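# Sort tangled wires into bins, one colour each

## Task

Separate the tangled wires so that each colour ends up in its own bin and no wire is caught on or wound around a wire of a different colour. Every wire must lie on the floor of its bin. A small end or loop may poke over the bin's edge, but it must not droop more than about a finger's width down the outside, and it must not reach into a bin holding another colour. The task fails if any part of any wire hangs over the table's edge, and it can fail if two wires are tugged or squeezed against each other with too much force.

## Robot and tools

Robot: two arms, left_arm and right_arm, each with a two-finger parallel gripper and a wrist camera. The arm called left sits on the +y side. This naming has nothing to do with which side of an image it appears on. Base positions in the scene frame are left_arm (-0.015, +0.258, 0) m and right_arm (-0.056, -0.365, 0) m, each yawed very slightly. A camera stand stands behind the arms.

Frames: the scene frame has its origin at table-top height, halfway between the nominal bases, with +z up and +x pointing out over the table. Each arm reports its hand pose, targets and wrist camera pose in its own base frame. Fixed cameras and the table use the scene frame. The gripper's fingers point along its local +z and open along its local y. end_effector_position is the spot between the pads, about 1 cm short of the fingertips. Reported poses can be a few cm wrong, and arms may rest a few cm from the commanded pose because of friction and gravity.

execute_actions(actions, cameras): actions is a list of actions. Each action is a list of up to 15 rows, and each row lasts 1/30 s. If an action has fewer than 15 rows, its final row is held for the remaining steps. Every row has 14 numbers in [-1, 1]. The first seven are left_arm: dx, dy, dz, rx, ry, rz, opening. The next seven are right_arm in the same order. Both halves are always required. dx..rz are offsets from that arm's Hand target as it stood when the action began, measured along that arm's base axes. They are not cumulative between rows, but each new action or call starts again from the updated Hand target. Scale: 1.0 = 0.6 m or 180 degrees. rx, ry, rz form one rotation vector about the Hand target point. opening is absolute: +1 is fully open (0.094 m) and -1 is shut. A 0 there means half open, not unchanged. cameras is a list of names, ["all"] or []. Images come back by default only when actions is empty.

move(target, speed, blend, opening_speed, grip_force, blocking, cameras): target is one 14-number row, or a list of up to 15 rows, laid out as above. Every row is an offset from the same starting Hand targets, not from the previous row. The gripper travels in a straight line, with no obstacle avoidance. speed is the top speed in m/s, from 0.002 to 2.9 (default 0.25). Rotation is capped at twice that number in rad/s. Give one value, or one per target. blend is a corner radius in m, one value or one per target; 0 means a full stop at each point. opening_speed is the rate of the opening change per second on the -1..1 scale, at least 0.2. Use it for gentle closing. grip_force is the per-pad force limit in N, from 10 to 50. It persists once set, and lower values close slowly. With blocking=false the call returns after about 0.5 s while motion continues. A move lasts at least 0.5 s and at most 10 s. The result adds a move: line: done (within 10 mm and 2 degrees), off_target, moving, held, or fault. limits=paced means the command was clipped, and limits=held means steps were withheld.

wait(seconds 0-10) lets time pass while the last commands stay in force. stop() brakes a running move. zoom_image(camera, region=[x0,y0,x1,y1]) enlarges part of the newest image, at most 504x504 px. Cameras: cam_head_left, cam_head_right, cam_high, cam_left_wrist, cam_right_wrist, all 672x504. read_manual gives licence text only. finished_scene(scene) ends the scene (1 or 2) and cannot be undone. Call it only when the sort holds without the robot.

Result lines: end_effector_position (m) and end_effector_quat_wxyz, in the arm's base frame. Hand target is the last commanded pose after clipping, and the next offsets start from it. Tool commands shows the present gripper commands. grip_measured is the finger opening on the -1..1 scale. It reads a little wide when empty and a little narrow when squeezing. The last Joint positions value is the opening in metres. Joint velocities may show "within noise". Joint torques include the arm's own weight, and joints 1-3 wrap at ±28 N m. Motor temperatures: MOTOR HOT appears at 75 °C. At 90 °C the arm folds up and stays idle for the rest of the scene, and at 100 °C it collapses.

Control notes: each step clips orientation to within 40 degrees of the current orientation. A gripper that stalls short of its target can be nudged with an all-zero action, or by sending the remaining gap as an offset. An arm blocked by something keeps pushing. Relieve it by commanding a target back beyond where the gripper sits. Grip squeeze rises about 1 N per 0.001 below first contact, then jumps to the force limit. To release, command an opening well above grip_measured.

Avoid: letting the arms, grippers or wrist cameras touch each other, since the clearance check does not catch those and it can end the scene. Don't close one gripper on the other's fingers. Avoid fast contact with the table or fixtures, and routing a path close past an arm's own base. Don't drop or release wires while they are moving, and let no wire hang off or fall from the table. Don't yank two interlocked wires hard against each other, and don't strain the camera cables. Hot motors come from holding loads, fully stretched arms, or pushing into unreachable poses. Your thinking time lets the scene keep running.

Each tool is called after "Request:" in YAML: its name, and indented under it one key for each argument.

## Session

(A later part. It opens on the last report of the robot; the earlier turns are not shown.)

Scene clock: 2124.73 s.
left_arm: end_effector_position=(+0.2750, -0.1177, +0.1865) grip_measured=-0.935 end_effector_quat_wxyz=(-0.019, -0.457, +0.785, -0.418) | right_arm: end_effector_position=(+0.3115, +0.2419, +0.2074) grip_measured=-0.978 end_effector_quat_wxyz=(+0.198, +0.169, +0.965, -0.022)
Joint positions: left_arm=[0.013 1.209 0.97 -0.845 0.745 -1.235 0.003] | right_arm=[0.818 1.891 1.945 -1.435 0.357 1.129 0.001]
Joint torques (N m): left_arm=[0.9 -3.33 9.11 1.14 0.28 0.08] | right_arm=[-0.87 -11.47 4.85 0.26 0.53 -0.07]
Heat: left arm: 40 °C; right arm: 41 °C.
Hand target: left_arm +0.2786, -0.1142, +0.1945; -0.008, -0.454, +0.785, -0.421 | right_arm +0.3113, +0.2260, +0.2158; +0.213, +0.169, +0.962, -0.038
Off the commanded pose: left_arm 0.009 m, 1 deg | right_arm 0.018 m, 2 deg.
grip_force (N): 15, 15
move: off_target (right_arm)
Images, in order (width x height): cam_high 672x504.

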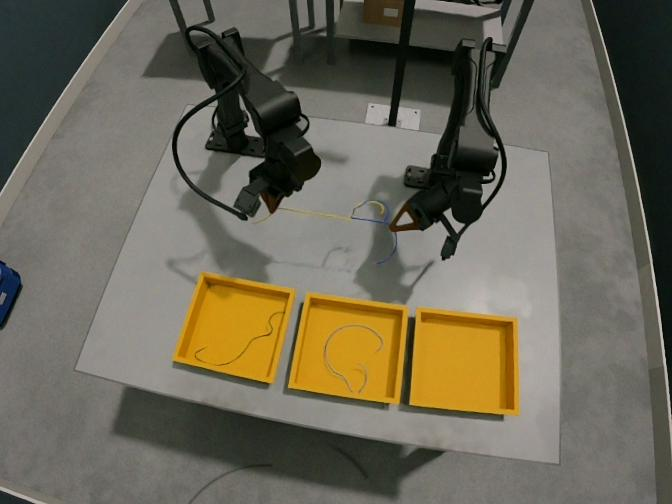

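Request:
move:
  target: [0,0.06,0.0,0,0,0,-1.0, 0,-0.06,0.0,0,0,0,-1.0]
  speed: 0.03
  cameras: ["cam_high"]

Request:
zoom_image:
  camera: "cam_high"
  region: [240, 140, 420, 275]

Scene clock: 2130.47 s.
left_arm: end_effector_position=(+0.2737, -0.0822, +0.1889) grip_measured=-0.935 end_effector_quat_wxyz=(-0.017, -0.456, +0.785, -0.419) | right_arm: end_effector_position=(+0.3117, +0.2041, +0.2087) grip_measured=-0.978 end_effector_quat_wxyz=(+0.199, +0.168, +0.965, -0.024)
Joint positions: left_arm=[0.181 1.253 1.023 -1.001 0.813 -1.02 0.003] | right_arm=[0.741 1.774 1.799 -1.381 0.344 1.048 0.001]
Joint torques (N m): left_arm=[0.87 -2.71 8.9 0.92 0.34 0.08] | right_arm=[-0.88 -10.32 4.96 0.37 0.52 -0.11]
Heat: left arm: 40 °C; right arm: 41 °C.
Hand target: left_arm +0.2786, -0.0783, +0.1946; -0.009, -0.454, +0.785, -0.421 | right_arm +0.3113, +0.1901, +0.2158; +0.213, +0.169, +0.962, -0.038
Off the commanded pose: left_arm 0.008 m, 1 deg | right_arm 0.016 m, 2 deg.
grip_force (N): 15, 15
move: off_target (right_arm)
Images, in order (width x height): cam_high 672x504.

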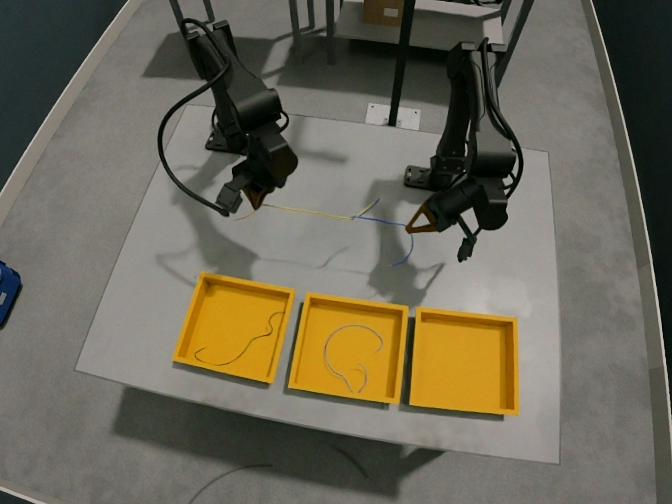

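Scaled by 2.800 from the camera's 672x504 image, which has a finer 960x720 frame.

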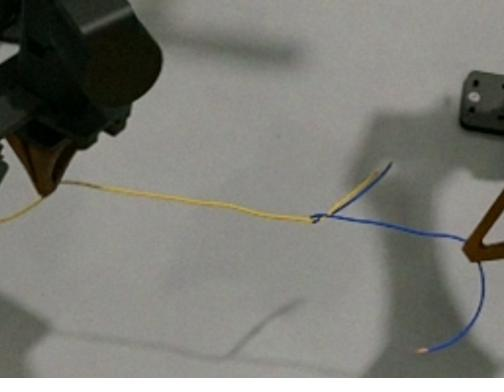

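Request:
move:
  target: [0,0.07,0.0,0,0,0,-1.0, 0,-0.07,0.0,0,0,0,-1.0]
  speed: 0.03
  cameras: ["cam_high"]

Request:
zoom_image:
  camera: "cam_high"
  region: [240, 140, 420, 275]

Scene clock: 2136.50 s.
left_arm: end_effector_position=(+0.2745, -0.0362, +0.1872) grip_measured=-0.935 end_effector_quat_wxyz=(-0.011, -0.461, +0.787, -0.411) | right_arm: end_effector_position=(+0.3107, +0.1517, +0.2102) grip_measured=-0.978 end_effector_quat_wxyz=(+0.199, +0.169, +0.964, -0.042)
Joint positions: left_arm=[0.37 1.351 1.11 -1.181 0.837 -0.757 0.003] | right_arm=[0.628 1.654 1.664 -1.352 0.344 0.935 0.001]
Joint torques (N m): left_arm=[0.34 -3.25 8.54 0.54 0.58 0.12] | right_arm=[-0.34 -9.24 5.15 0.65 0.3 -0.04]
Heat: left arm: 39 °C; right arm: 42 °C.
Hand target: left_arm +0.2786, -0.0362, +0.1945; -0.009, -0.454, +0.785, -0.421 | right_arm +0.3113, +0.1480, +0.2158; +0.213, +0.169, +0.962, -0.038
Off the commanded pose: left_arm 0.008 m, 1 deg | right_arm 0.007 m, 2 deg.
grip_force (N): 15, 15
move: done
Images, in order (width x height): cam_high 672x504.

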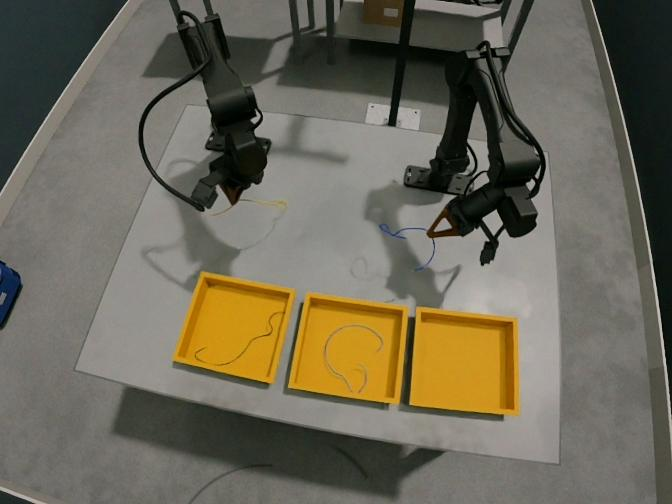

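Scaled by 2.800 from the camera's 672x504 image, which has a finer 960x720 frame.

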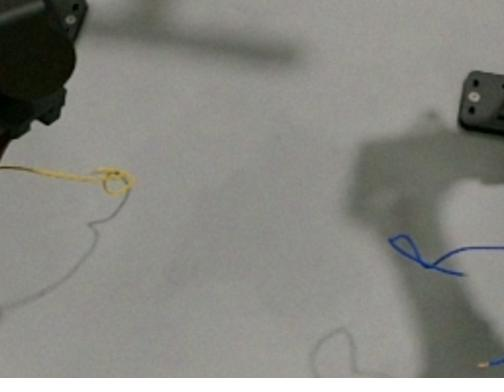

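Request:
move:
  target:
    - [0.0857,-0.0067,0.2425,0.1818,-0.1408,-0.1319,-1.0, 0,0,0,0,0,0,-1.0]
    - [0.2857,-0.19,0.25,0.3636,-0.2816,-0.2638,-1.0, 0,0,0,0,0,0,-1.0]
  speed: 0.15
  blend: [0.03,0]
  cameras: ["cam_high","cam_head_left"]

Scene clock: 2164.33 s.
left_arm: end_effector_position=(+0.4424, -0.1482, +0.3414) grip_measured=-0.935 end_effector_quat_wxyz=(+0.369, +0.142, +0.916, -0.065) | right_arm: end_effector_position=(+0.3108, +0.1518, +0.2103) grip_measured=-0.978 end_effector_quat_wxyz=(+0.200, +0.169, +0.964, -0.042)
Joint positions: left_arm=[-0.324 1.833 2.221 -1.191 0.003 -0.017 0.003] | right_arm=[0.628 1.654 1.664 -1.352 0.344 0.935 0.001]
Joint torques (N m): left_arm=[-0.34 -7.01 8.28 2.06 -0.14 0.08] | right_arm=[-0.39 -8.98 5.05 0.66 0.24 -0.08]
Heat: left arm: 38 °C; right arm: 40 °C.
Hand target: left_arm +0.4500, -0.1502, +0.3445; +0.378, +0.144, +0.912, -0.060 | right_arm +0.3113, +0.1480, +0.2158; +0.213, +0.169, +0.962, -0.038
Off the commanded pose: left_arm 0.008 m, 1 deg | right_arm 0.007 m, 2 deg.
grip_force (N): 15, 15
move: done
Images, in order (width x height): cam_head_left 672x504, cam_high 672x504.

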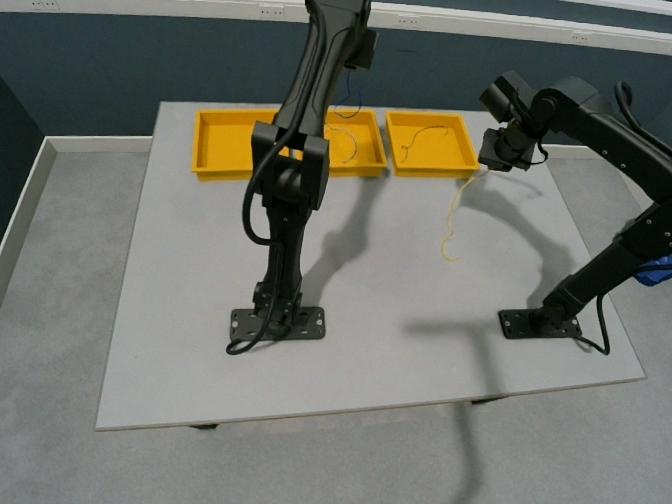

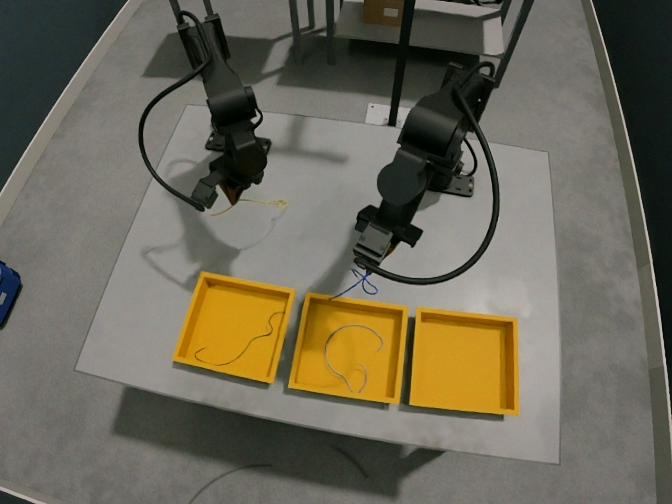

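Request:
move:
  target:
    - [0.1083,-0.0333,-0.1242,0,0,0,-1.0, 0,0,0,0,0,0,-1.0]
    - [0.1167,-0.0333,-0.3742,0,0,0,-1.0, 0,0,0,0,0,0,-1.0]
    - [0.1083,-0.0333,-0.4908,0,0,0,-1.0, 0,0,0,0,0,0,-1.0]
  speed: [0.12,0.1,0.06]
  blend: [0.03,0.03,0]
  cameras: ["cam_high"]

Request:
zoom_image:
  camera: "cam_high"
  region: [275, 230, 425, 420]

Scene clock: 2181.60 s.
left_arm: end_effector_position=(+0.5155, -0.1727, +0.0640) grip_measured=-0.935 end_effector_quat_wxyz=(+0.386, +0.144, +0.909, -0.066) | right_arm: end_effector_position=(+0.3108, +0.1518, +0.2103) grip_measured=-0.978 end_effector_quat_wxyz=(+0.200, +0.169, +0.964, -0.042)
Joint positions: left_arm=[-0.324 2.039 1.319 -0.045 0.002 -0.011 0.003] | right_arm=[0.628 1.654 1.664 -1.352 0.344 0.935 0.001]
Joint torques (N m): left_arm=[0.02 -9.03 6.01 2.11 -0.09 0.03] | right_arm=[-0.46 -9.17 5.08 0.62 0.3 -0.09]
Heat: left arm: 40 °C; right arm: 40 °C.
Hand target: left_arm +0.5150, -0.1702, +0.0500; +0.378, +0.144, +0.912, -0.060 | right_arm +0.3113, +0.1480, +0.2158; +0.213, +0.169, +0.962, -0.038
Off the commanded pose: left_arm 0.014 m, 1 deg | right_arm 0.007 m, 2 deg.
grip_force (N): 15, 15
move: off_target (left_arm)
Images, in order (width x height): cam_high 672x504.

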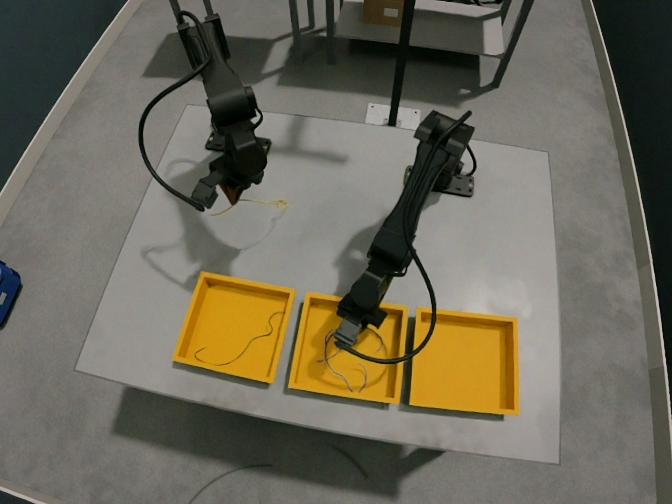

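Scaled by 2.653 from the camera's 672x504 image, which has a finer 960x720 frame.

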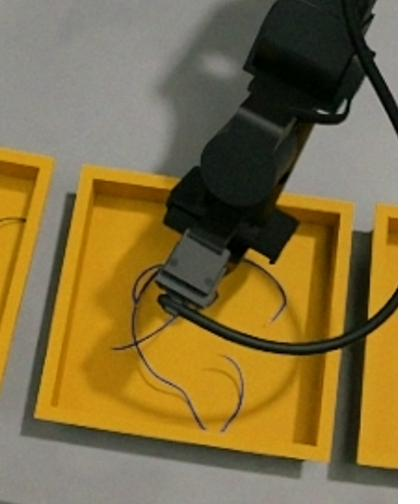

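Request:
move:
  target:
    - [0,0,-0.0267,0,0,0,-1.0, 0,0,0,0,0,0,-1.0]
    - [0,0,-0.0267,0,0,0,-0.75, 0,0,0,0,0,0,-1.0]
    - [-0.1133,0.0383,0.0917,0,0,0,-0.75, 0,0,0,0,0,0,-1.0]
    - [-0.308,0.1667,0.4333,0,0,0,-0.75, 0,0,0,0,0,0,-1.0]
  speed: [0.05,0.05,0.06,0.2]
  opening_speed: 0.25
  blend: [0,0,0.02,0]
  cameras: ["cam_high"]

Request:
zoom_image:
  camera: "cam_high"
  region: [275, 280, 425, 415]

Scene clock: 2197.97 s.
left_arm: end_effector_position=(+0.3316, -0.0698, +0.3001) grip_measured=-0.753 end_effector_quat_wxyz=(+0.368, +0.141, +0.917, -0.056) | right_arm: end_effector_position=(+0.3108, +0.1518, +0.2103) grip_measured=-0.978 end_effector_quat_wxyz=(+0.200, +0.169, +0.964, -0.042)
Joint positions: left_arm=[-0.156 1.265 1.482 -1.03 0.102 0.109 0.012] | right_arm=[0.628 1.654 1.664 -1.352 0.344 0.935 0.001]
Joint torques (N m): left_arm=[0.35 -4.18 8.32 1.82 0.15 0.08] | right_arm=[-0.29 -9.31 5.03 0.64 0.27 -0.09]
Heat: left arm: 41 °C; right arm: 40 °C.
Hand target: left_arm +0.3302, -0.0702, +0.3100; +0.378, +0.144, +0.912, -0.060 | right_arm +0.3113, +0.1480, +0.2158; +0.213, +0.169, +0.962, -0.038
Off the commanded pose: left_arm 0.010 m, 1 deg | right_arm 0.007 m, 2 deg.
grip_force (N): 15, 15
move: done; target 2's new opening was sent with left_arm's hand 0.015 m and 1 deg from that target
Images, in order (width x height): cam_high 672x504.

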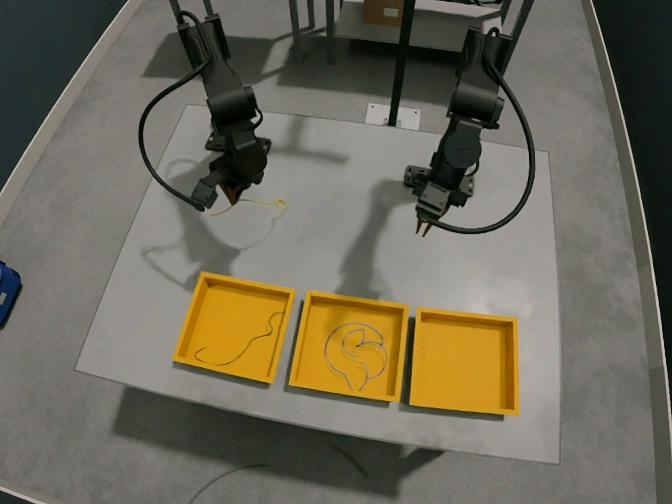

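Scaled by 3.360 from the camera's 672x504 image, which has a finer 960x720 frame.

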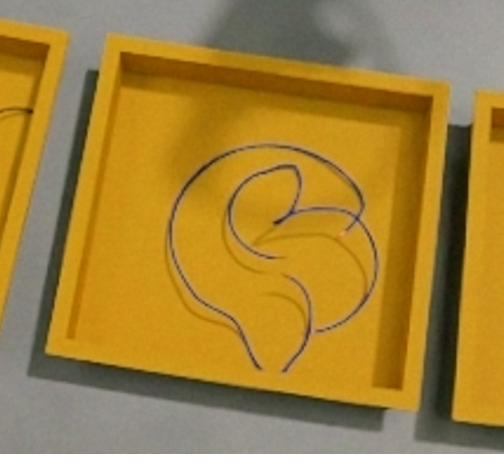

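Request:
move:
  target:
    - [-0.1167,0.2167,-0.0667,0,0,0,-0.75, -0.0183,0.47,0,0,0,0,-1.0]
    - [-0.1167,0.2167,-0.0667,0,0,0,-0.75, -0.0433,0.3867,-0.2267,0,0,0,-1.0]
    - [-0.1167,0.2167,-0.0667,0,0,0,-0.75, -0.0517,0.3533,-0.3,0,0,0,-1.0]
  speed: [0.14,0.1,0.05]
  blend: [0.02,0.02,0]
  cameras: []

Scene clock: 2216.07 s.
left_arm: end_effector_position=(+0.2619, +0.0640, +0.2710) grip_measured=-0.753 end_effector_quat_wxyz=(+0.376, +0.142, +0.914, -0.048) | right_arm: end_effector_position=(+0.2753, +0.3615, +0.0221) grip_measured=-0.978 end_effector_quat_wxyz=(+0.200, +0.166, +0.964, -0.049)
Joint positions: left_arm=[0.61 1.119 1.3 -1.197 0.577 0.75 0.012] | right_arm=[1.078 2.297 1.821 -1.06 0.413 1.411 0.001]
Joint torques (N m): left_arm=[0.42 -2.25 5.79 1.35 0.47 0.07] | right_arm=[-0.47 -15.01 4.86 0.26 0.39 -0.04]
Heat: left arm: 41 °C; right arm: 40 °C.
Hand target: left_arm +0.2601, +0.0598, +0.2700; +0.378, +0.144, +0.912, -0.060 | right_arm +0.2803, +0.3601, +0.0359; +0.213, +0.169, +0.962, -0.038
Off the commanded pose: left_arm 0.005 m, 1 deg | right_arm 0.015 m, 2 deg.
grip_force (N): 15, 15
move: off_target (right_arm)
No camera images: "cameras" was empty.

Request:
move:
  target:
    - [0,0,0,0,0,0,-0.75, 0,0,0.008,0,0,0,-0.75]
    - [0,0,0,0,0,0,-0.75, -0.0517,0.02,0.12,0,0,0,-0.75]
    - [0,0,0,0,0,0,-0.75, -0.05,-0.4,0.19,0,0,0,-0.75]
  speed: [0.03,0.06,0.2]
  opening_speed: 0.25
  blend: [0,0.02,0]
  cameras: ["cam_high"]

Request:
zoom_image:
  camera: "cam_high"
  region: [290, 190, 410, 280]

Scene clock: 2226.77 s.
left_arm: end_effector_position=(+0.2619, +0.0640, +0.2710) grip_measured=-0.753 end_effector_quat_wxyz=(+0.376, +0.142, +0.914, -0.048) | right_arm: end_effector_position=(+0.2494, +0.1225, +0.1495) grip_measured=-0.753 end_effector_quat_wxyz=(+0.205, +0.171, +0.963, -0.038)
Joint positions: left_arm=[0.61 1.119 1.3 -1.197 0.577 0.75 0.012] | right_arm=[0.683 1.366 1.148 -1.132 0.359 0.994 0.012]
Joint torques (N m): left_arm=[0.42 -2.22 5.78 1.35 0.46 0.07] | right_arm=[-0.27 -5.82 5.14 0.61 0.26 -0.09]
Heat: left arm: 41 °C; right arm: 43 °C.
Hand target: left_arm +0.2601, +0.0598, +0.2700; +0.378, +0.144, +0.912, -0.060 | right_arm +0.2504, +0.1201, +0.1499; +0.213, +0.169, +0.962, -0.038
Off the commanded pose: left_arm 0.005 m, 1 deg | right_arm 0.003 m, 1 deg.
grip_force (N): 15, 15
move: done
Images, in order (width x height): cam_high 672x504.

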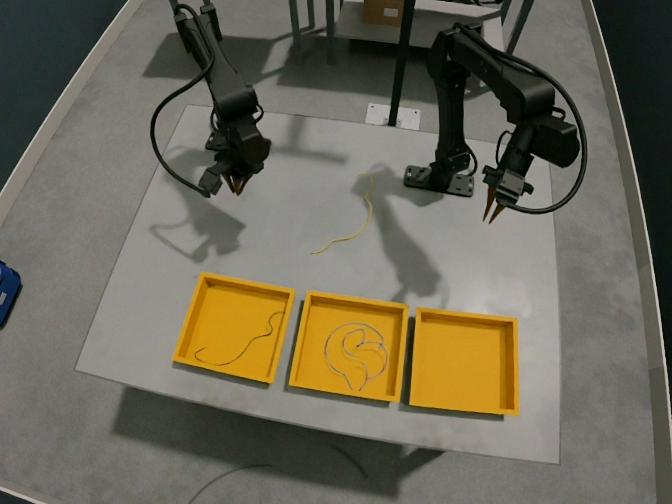

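Scaled by 4.200 from the camera's 672x504 image, which has a finer 960x720 frame.

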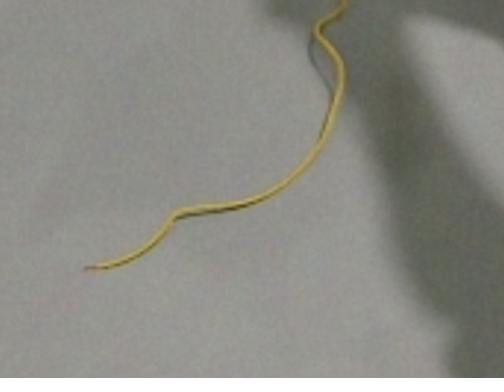

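Request:
move:
  target: [-0.0933,-0.4033,-0.27,0.1419,0.2103,-0.169,-0.7, 0,0,0,0,0,0,-0.75]
  speed: 0.15
  cameras: ["cam_left_wrist"]

Scene clock: 2253.80 s.
left_arm: end_effector_position=(+0.2003, -0.1786, +0.1045) grip_measured=-0.702 end_effector_quat_wxyz=(-0.005, +0.425, +0.905, -0.001) | right_arm: end_effector_position=(+0.2493, +0.1226, +0.1495) grip_measured=-0.753 end_effector_quat_wxyz=(+0.204, +0.170, +0.963, -0.038)
Joint positions: left_arm=[-0.729 1.571 1.221 -1.23 0.004 0.149 0.014] | right_arm=[0.683 1.366 1.148 -1.132 0.359 0.993 0.012]
Joint torques (N m): left_arm=[-0.27 -5.15 8.17 0.25 -0.05 -0.06] | right_arm=[-0.2 -5.76 5.14 0.63 0.29 -0.08]
Heat: left arm: 40 °C; right arm: 41 °C.
Hand target: left_arm +0.2042, -0.1822, +0.1080; -0.001, +0.423, +0.906, +0.000 | right_arm +0.2504, +0.1201, +0.1499; +0.213, +0.169, +0.962, -0.038
Off the commanded pose: left_arm 0.006 m, 1 deg | right_arm 0.003 m, 1 deg.
grip_force (N): 15, 15
move: done
camera_calibration:
cam_left_wrist: T_world_to_cam=[[-0.759407, -0.65045, 0.0146964, 0.0315956], [-0.445084, 0.535851, 0.71747, 0.117431], [-0.474554, 0.538311, -0.696434, 0.379645], [0, 0, 0, 1]] pos_world=[0.256423, -0.246741, 0.17968]
Images, in order (width x height): cam_left_wrist 672x504.

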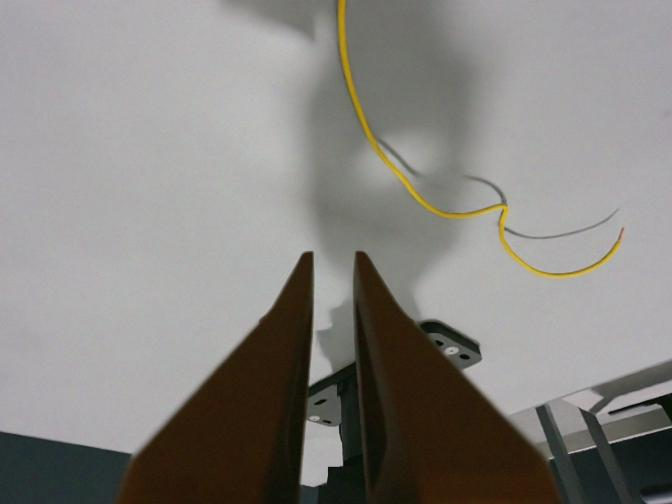

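Request:
move:
  target: [0.0152,-0.0345,-0.1,0,0,0,-0.7, 0,0,0,0,0,0,-0.75]
  speed: 0.1
  cameras: ["cam_left_wrist"]

Scene clock: 2263.43 s.
left_arm: end_effector_position=(+0.2132, -0.2012, +0.0533) grip_measured=-0.702 end_effector_quat_wxyz=(+0.001, +0.423, +0.906, -0.002) | right_arm: end_effector_position=(+0.2493, +0.1226, +0.1495) grip_measured=-0.753 end_effector_quat_wxyz=(+0.204, +0.170, +0.963, -0.038)
Joint positions: left_arm=[-0.757 1.694 1.144 -1.018 0.004 0.117 0.014] | right_arm=[0.683 1.366 1.148 -1.132 0.359 0.993 0.012]
Joint torques (N m): left_arm=[-0.58 -5.83 5.38 0.49 -0.05 -0.05] | right_arm=[-0.17 -5.86 5.24 0.62 0.26 -0.1]
Heat: left arm: 39 °C; right arm: 40 °C.
Hand target: left_arm +0.2132, -0.2028, +0.0480; -0.001, +0.423, +0.906, +0.000 | right_arm +0.2504, +0.1201, +0.1499; +0.213, +0.169, +0.962, -0.038
Off the commanded pose: left_arm 0.006 m, 0 deg | right_arm 0.003 m, 1 deg.
grip_force (N): 15, 15
move: done
camera_calibration:
cam_left_wrist: T_world_to_cam=[[-0.757045, -0.653229, 0.0131954, 0.0264495], [-0.453478, 0.539873, 0.709151, 0.175159], [-0.470362, 0.530876, -0.704933, 0.360318], [0, 0, 0, 1]] pos_world=[0.268934, -0.26857, 0.129437]
Images, in order (width x height): cam_left_wrist 672x504.

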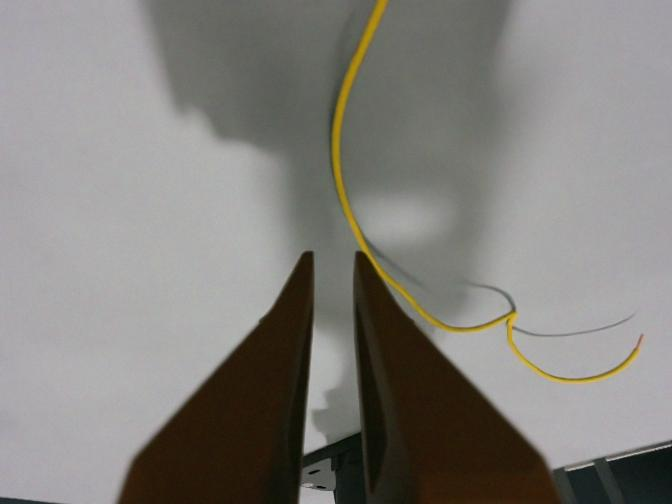

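Request:
move:
  target:
    - [0.0012,-0.0078,-0.0592,0,0,0,-0.7, 0,0,0,0,0,0,-0.75]
    - [0.0012,-0.0078,-0.0592,0,0,0,-1.0, 0,0,0,0,0,0,-0.75]
  speed: 0.05
  opening_speed: 0.3
  cameras: ["cam_left_wrist"]

Scene clock: 2273.93 s.
left_arm: end_effector_position=(+0.2151, -0.2068, +0.0188) grip_measured=-0.976 end_effector_quat_wxyz=(+0.003, +0.423, +0.906, -0.003) | right_arm: end_effector_position=(+0.2493, +0.1226, +0.1495) grip_measured=-0.753 end_effector_quat_wxyz=(+0.204, +0.170, +0.963, -0.038)
Joint positions: left_arm=[-0.766 1.758 1.072 -0.878 0.004 0.108 0.001] | right_arm=[0.683 1.366 1.148 -1.132 0.359 0.993 0.012]
Joint torques (N m): left_arm=[-0.57 -5.97 5.04 0.51 -0.04 -0.06] | right_arm=[-0.2 -5.79 5.07 0.63 0.31 -0.07]
Heat: left arm: 38 °C; right arm: 40 °C.
Hand target: left_arm +0.2140, -0.2076, +0.0125; +0.000, +0.423, +0.906, +0.000 | right_arm +0.2504, +0.1201, +0.1499; +0.213, +0.169, +0.962, -0.038
Off the commanded pose: left_arm 0.007 m, 1 deg | right_arm 0.003 m, 1 deg.
grip_force (N): 15, 15
move: done
camera_calibration:
cam_left_wrist: T_world_to_cam=[[-0.756894, -0.653413, 0.0127677, 0.0246725], [-0.455974, 0.541981, 0.705935, 0.204479], [-0.468187, 0.528496, -0.708162, 0.339026], [0, 0, 0, 1]] pos_world=[0.270639, -0.273876, 0.095421]
Images, in order (width x height): cam_left_wrist 672x504.

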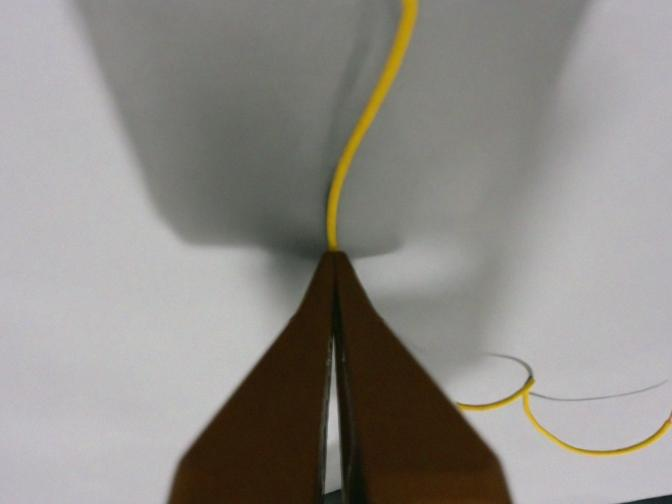

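Request:
move:
  target:
    - [0,0,0,0,0,0,-0.8, 0,0,0,0,0,0,-0.75]
    - [0,0,-0.012,0,0,0,-0.8, 0,0,0,0,0,0,-0.75]
    - [0,0,-0.012,0,0,0,-1.0, 0,0,0,0,0,0,-0.75]
  speed: 0.03
  opening_speed: 0.3
  cameras: []

Scene clock: 2285.23 s.
left_arm: end_effector_position=(+0.2163, -0.2072, +0.0147) grip_measured=-0.936 end_effector_quat_wxyz=(+0.006, +0.423, +0.906, -0.003) | right_arm: end_effector_position=(+0.2493, +0.1226, +0.1495) grip_measured=-0.753 end_effector_quat_wxyz=(+0.204, +0.170, +0.963, -0.038)
Joint positions: left_arm=[-0.766 1.764 1.061 -0.855 0.002 0.107 0.003] | right_arm=[0.683 1.366 1.148 -1.132 0.359 0.993 0.012]
Joint torques (N m): left_arm=[-0.59 -5.5 4.6 0.59 -0.03 -0.07] | right_arm=[-0.09 -5.79 5.22 0.66 0.25 -0.1]
Heat: left arm: 38 °C; right arm: 39 °C.
Hand target: left_arm +0.2139, -0.2075, +0.0052; -0.001, +0.423, +0.906, +0.000 | right_arm +0.2504, +0.1201, +0.1499; +0.213, +0.169, +0.962, -0.038
Off the commanded pose: left_arm 0.010 m, 1 deg | right_arm 0.003 m, 1 deg.
grip_force (N): 15, 15
move: done
No camera images: "cameras" was empty.

Request:
move:
  target:
    - [0,0,0.325,0,0,0,-1.0, 0,0,0,0,0,0,-0.75]
    - [0.1933,0.4292,0.5583,-0.0853,-0.2484,0.3261,-1.0, 0,0,0,0,0,0,-0.75]
    - [0.3767,0.5125,0.5667,-0.0853,-0.2484,0.3261,-1.0, 0,0,0,0,0,0,-0.75]
  speed: [0.1,0.2,0.15]
  blend: [0.03,0.03,0]
  cameras: ["cam_high","cam_head_left"]

Scene clock: 2309.87 s.
left_arm: end_effector_position=(+0.4371, +0.0995, +0.3421) grip_measured=-0.938 end_effector_quat_wxyz=(+0.378, -0.099, +0.920, +0.043) | right_arm: end_effector_position=(+0.2493, +0.1226, +0.1495) grip_measured=-0.753 end_effector_quat_wxyz=(+0.204, +0.170, +0.963, -0.038)
Joint positions: left_arm=[0.222 1.735 2.089 -1.145 0.001 0.006 0.003] | right_arm=[0.683 1.366 1.148 -1.132 0.359 0.993 0.012]
Joint torques (N m): left_arm=[0.28 -6.69 8.36 1.87 0.09 0.06] | right_arm=[-0.27 -5.85 5.18 0.62 0.26 -0.07]
Heat: left arm: 38 °C; right arm: 39 °C.
Hand target: left_arm +0.4399, +0.1001, +0.3452; +0.381, -0.096, +0.919, +0.040 | right_arm +0.2504, +0.1201, +0.1499; +0.213, +0.169, +0.962, -0.038
Off the commanded pose: left_arm 0.004 m, 1 deg | right_arm 0.003 m, 1 deg.
grip_force (N): 15, 15
move: done
Images, in order (width x height): cam_head_left 672x504, cam_high 672x504.

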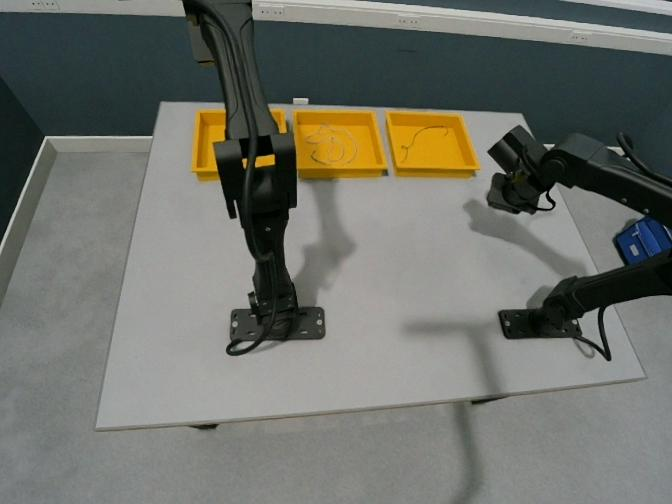

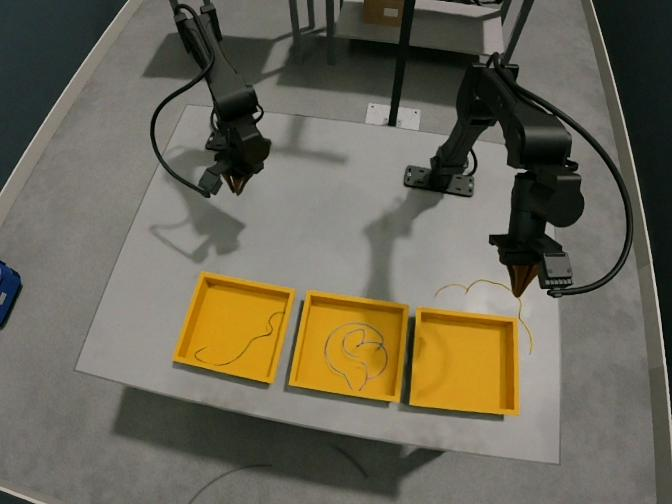

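Request:
move:
  target:
    - [0.048,0.1133,-0.1583,0,0,0,-1.0, 0,0,0,0,0,0,-0.75]
    - [0.048,0.1133,-0.3333,0,0,0,-1.0, 0,0,0,0,0,0,-0.75]
  speed: 0.12
  blend: [0.03,0]
  cameras: ["cam_high"]

Request:
zoom_image:
  camera: "cam_high"
  region: [390, 250, 560, 425]

Scene clock: 2338.23 s.
left_arm: end_effector_position=(+0.4670, +0.1668, +0.1516) grip_measured=-0.938 end_effector_quat_wxyz=(+0.382, -0.099, +0.918, +0.044) | right_arm: end_effector_position=(+0.2493, +0.1226, +0.1495) grip_measured=-0.753 end_effector_quat_wxyz=(+0.204, +0.170, +0.963, -0.038)
Joint positions: left_arm=[0.382 1.77 1.335 -0.354 0.113 0.121 0.003] | right_arm=[0.683 1.366 1.148 -1.132 0.359 0.993 0.012]
Joint torques (N m): left_arm=[0.34 -7.84 6.71 2.09 0.14 0.05] | right_arm=[-0.27 -5.74 5.27 0.62 0.27 -0.06]
Heat: left arm: 40 °C; right arm: 38 °C.
Hand target: left_arm +0.4688, +0.1679, +0.1454; +0.381, -0.096, +0.919, +0.040 | right_arm +0.2504, +0.1201, +0.1499; +0.213, +0.169, +0.962, -0.038
Off the commanded pose: left_arm 0.007 m, 1 deg | right_arm 0.003 m, 1 deg.
grip_force (N): 15, 15
move: done
Images, in order (width x height): cam_high 672x504.

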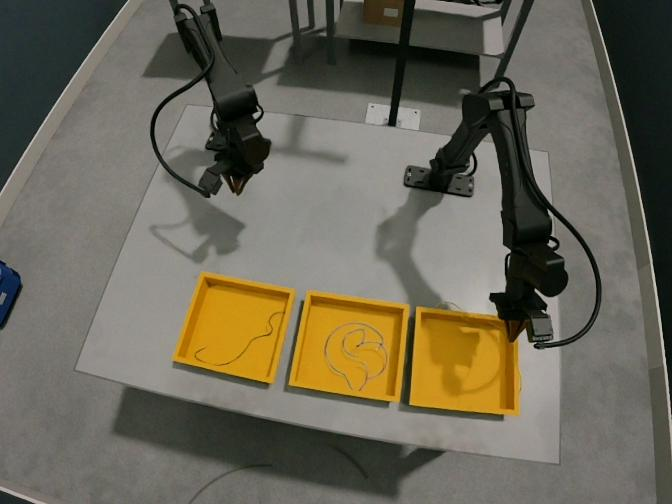

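Scaled by 2.880 from the camera's 672x504 image, which has a finer 960x720 frame.

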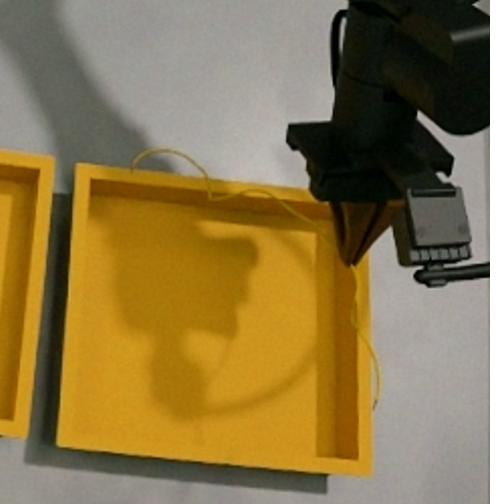

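Request:
move:
  target:
    - [0.0288,-0.0177,0,0,0,-0.0667,-1.0, 0,0,0,0,0,0,-0.75]
    - [0.0288,-0.0177,-0.175,0,0,-0.0667,-1.0, 0,0,0,0,0,0,-0.75]
  speed: [0.08,0.06]
  cameras: ["cam_high"]

Request:
zoom_image:
  camera: "cam_high"
  region: [390, 250, 560, 425]

Scene clock: 2360.67 s.
left_arm: end_effector_position=(+0.4871, +0.1574, +0.0504) grip_measured=-0.938 end_effector_quat_wxyz=(+0.386, -0.002, +0.922, +0.007) | right_arm: end_effector_position=(+0.2493, +0.1226, +0.1495) grip_measured=-0.753 end_effector_quat_wxyz=(+0.204, +0.170, +0.963, -0.038)
Joint positions: left_arm=[0.405 1.99 1.2 -0.027 0.271 0.293 0.003] | right_arm=[0.683 1.366 1.148 -1.132 0.359 0.993 0.012]
Joint torques (N m): left_arm=[0.47 -8.54 5.85 2.05 0.23 0.06] | right_arm=[-0.16 -5.65 5.41 0.63 0.27 -0.11]
Heat: left arm: 41 °C; right arm: 38 °C.
Hand target: left_arm +0.4861, +0.1574, +0.0403; +0.383, +0.000, +0.924, +0.000 | right_arm +0.2504, +0.1201, +0.1499; +0.213, +0.169, +0.962, -0.038
Off the commanded pose: left_arm 0.010 m, 1 deg | right_arm 0.003 m, 1 deg.
grip_force (N): 15, 15
move: done
Images, in order (width x height): cam_high 672x504.

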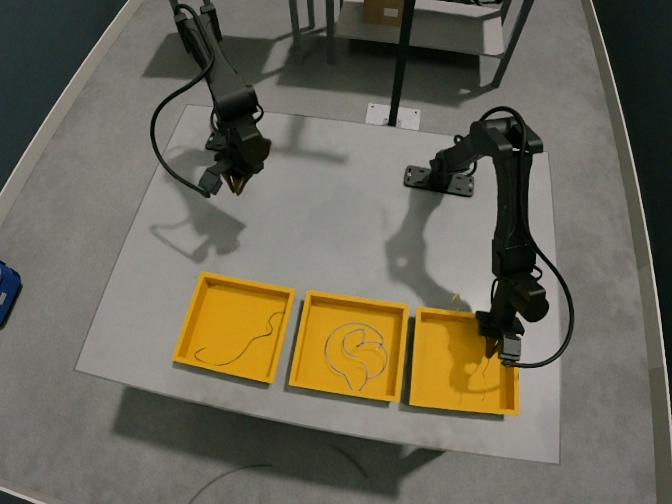

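Scaled by 2.880 from the camera's 672x504 image, which has a finer 960x720 frame.

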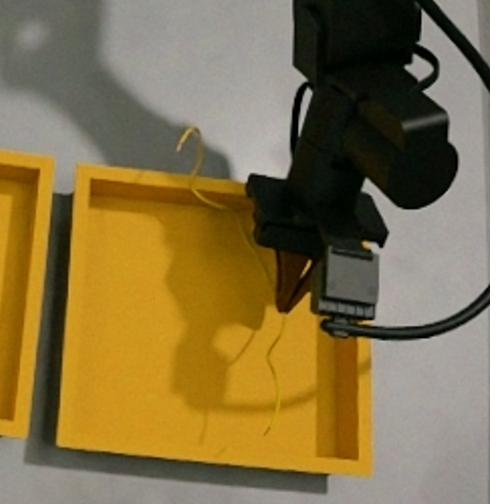

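Request:
move:
  target:
    - [0,0,0.1833,0,0,0.033,-1.0, 0,0,0,0,0,0,-0.75]
    - [0.075,0,0.1833,0,0,0.033,-1.0, 0,0,0,0,0,0,-0.75]
    - [0.075,0,0,0,0,0.033,-1.0, 0,0,0,0,0,0,-0.75]
    - [0.0167,0,0,0,0,0.033,-1.0, 0,0,0,0,0,0,-0.75]
  speed: [0.1,0.08,0.07,0.05]
  cameras: ["cam_high"]

Request:
zoom_image:
  camera: "cam_high"
  region: [400, 270, 540, 425]

Scene clock: 2384.20 s.
left_arm: end_effector_position=(+0.4986, +0.1561, +0.0265) grip_measured=-0.938 end_effector_quat_wxyz=(+0.373, -0.051, +0.926, +0.018) | right_arm: end_effector_position=(+0.2493, +0.1226, +0.1495) grip_measured=-0.753 end_effector_quat_wxyz=(+0.204, +0.170, +0.963, -0.038)
Joint positions: left_arm=[0.363 2.065 1.223 0.018 0.179 0.183 0.003] | right_arm=[0.683 1.366 1.148 -1.132 0.359 0.993 0.012]
Joint torques (N m): left_arm=[0.47 -13.65 5.16 1.81 0.11 0.1] | right_arm=[-0.13 -5.76 5.29 0.6 0.26 -0.09]
Motor temperatures (°C): left_arm=[30 38 35 43 28 28 29] | right_arm=[30 38 35 34 32 29 28]
Heat: left arm: 43 °C; right arm: 38 °C.
Hand target: left_arm +0.4960, +0.1574, +0.0403; +0.383, -0.048, +0.922, +0.020 | right_arm +0.2504, +0.1201, +0.1499; +0.213, +0.169, +0.962, -0.038
Off the commanded pose: left_arm 0.014 m, 1 deg | right_arm 0.003 m, 1 deg.
grip_force (N): 15, 15
move: off_target (left_arm)
Images, in order (width x height): cam_high 672x504.

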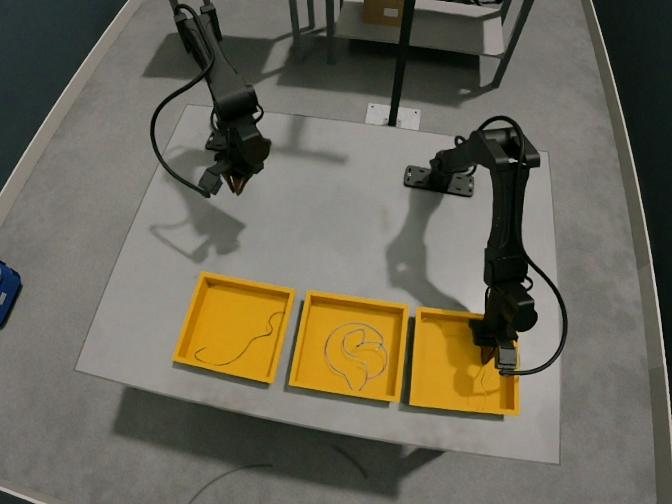

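Scaled by 3.252 from the camera's 672x504 image, which has a finer 960x720 frame.

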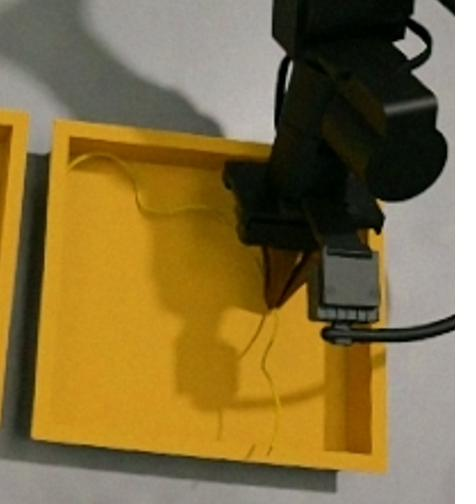

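Request:
move:
  target:
    - [0,0,0,0,0,0,-0.75, 0,0,0,0,0,0,-0.75]
    - [-0.115,-0.012,0.12,0,0,0,-0.75, 0,0,0,0,0,0,-0.75]
    - [-0.227,0.0,0.433,0,0,0,-0.75, 0,0,0,0,0,0,-0.75]
  speed: [0.03,0.06,0.2]
  opening_speed: 0.25
  blend: [0,0.02,0]
  cameras: ["cam_high"]

Request:
zoom_image:
  camera: "cam_high"
  region: [395, 280, 545, 425]

Scene clock: 2397.13 s.
left_arm: end_effector_position=(+0.3607, +0.1596, +0.2871) grip_measured=-0.753 end_effector_quat_wxyz=(+0.368, -0.055, +0.928, +0.020) | right_arm: end_effector_position=(+0.2493, +0.1226, +0.1495) grip_measured=-0.753 end_effector_quat_wxyz=(+0.204, +0.170, +0.963, -0.038)
Joint positions: left_arm=[0.546 1.487 1.612 -0.989 0.293 0.32 0.012] | right_arm=[0.683 1.366 1.148 -1.132 0.359 0.993 0.012]
Joint torques (N m): left_arm=[0.29 -6.82 8.58 1.71 0.26 0.09] | right_arm=[-0.31 -5.65 5.14 0.57 0.27 -0.09]
Heat: left arm: 43 °C; right arm: 37 °C.
Hand target: left_arm +0.3599, +0.1574, +0.3000; +0.383, -0.048, +0.923, +0.020 | right_arm +0.2504, +0.1201, +0.1499; +0.213, +0.169, +0.962, -0.038
Off the commanded pose: left_arm 0.013 m, 2 deg | right_arm 0.003 m, 1 deg.
grip_force (N): 15, 15
move: off_target (left_arm)
Images, in order (width x height): cam_high 672x504.

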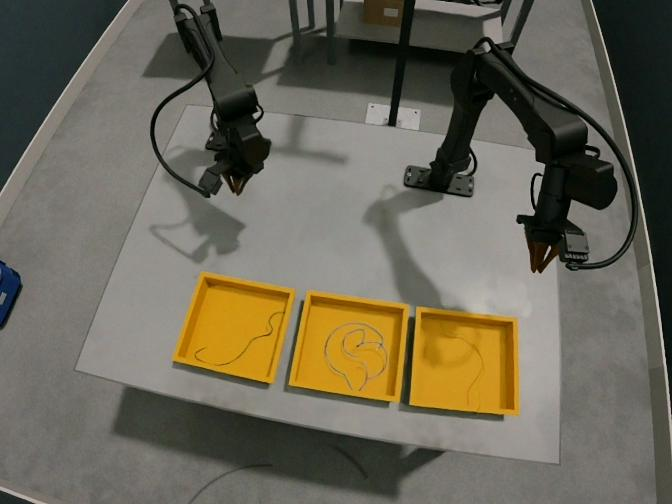

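Scaled by 3.360 from the camera's 672x504 image, which has a finer 960x720 frame.

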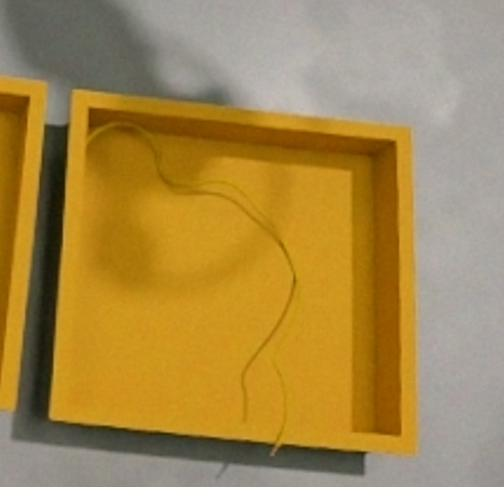

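Request:
wait:
  seconds: 0.5
  cameras: ["cam_head_right"]

Request:
zoom_image:
  camera: "cam_head_right"
  region: [60, 70, 210, 180]

Scene clock: 2410.67 s.
left_arm: end_effector_position=(+0.3607, +0.1596, +0.2870) grip_measured=-0.753 end_effector_quat_wxyz=(+0.368, -0.055, +0.928, +0.020) | right_arm: end_effector_position=(+0.2493, +0.1226, +0.1495) grip_measured=-0.753 end_effector_quat_wxyz=(+0.204, +0.170, +0.963, -0.038)
Joint positions: left_arm=[0.546 1.487 1.612 -0.99 0.293 0.32 0.012] | right_arm=[0.683 1.366 1.148 -1.132 0.359 0.993 0.012]
Joint torques (N m): left_arm=[0.31 -6.79 8.61 1.71 0.27 0.07] | right_arm=[-0.2 -5.75 5.15 0.61 0.28 -0.06]
Heat: left arm: 42 °C; right arm: 37 °C.
Hand target: left_arm +0.3599, +0.1574, +0.3001; +0.383, -0.048, +0.923, +0.020 | right_arm +0.2504, +0.1201, +0.1499; +0.213, +0.169, +0.962, -0.038
Tool commands: left_gripper/opening=-0.75 right_gripper/opening=-0.75
Off the commanded pose: left_arm 0.013 m, 2 deg | right_arm 0.003 m, 1 deg.
grip_force (N): 15, 15
wait: 0.50 s; at rest from the start
Images, in order (width x height): cam_head_right 672x504.

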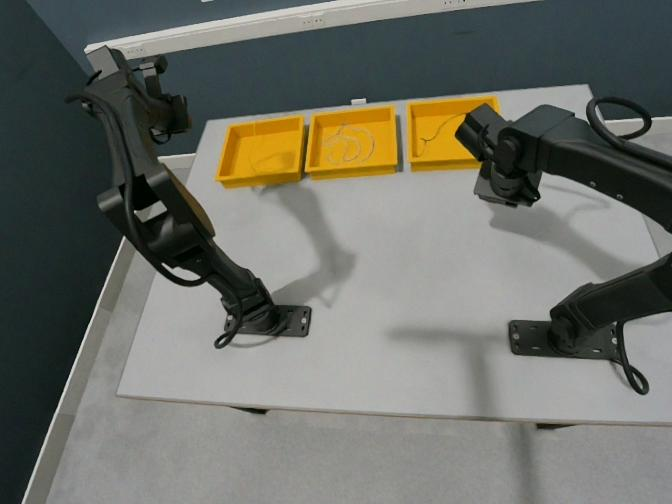

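Scaled by 3.360 from the camera's 672x504 image, which has a finer 960x720 frame.

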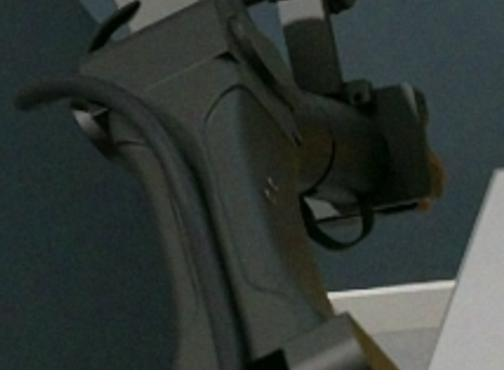

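Request:
zoom_image:
  camera: "cam_head_right"
  region: [210, 105, 310, 195]

Scaled by 5.040 from the camera's 672x504 image, which has a finer 960x720 frame.

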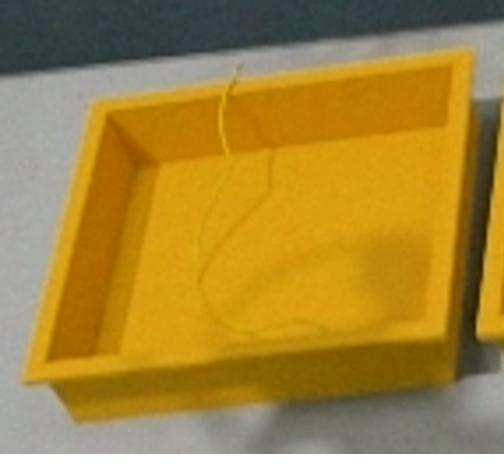

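Request:
finished_scene:
  scene: 2

The scene is finished: the task was done.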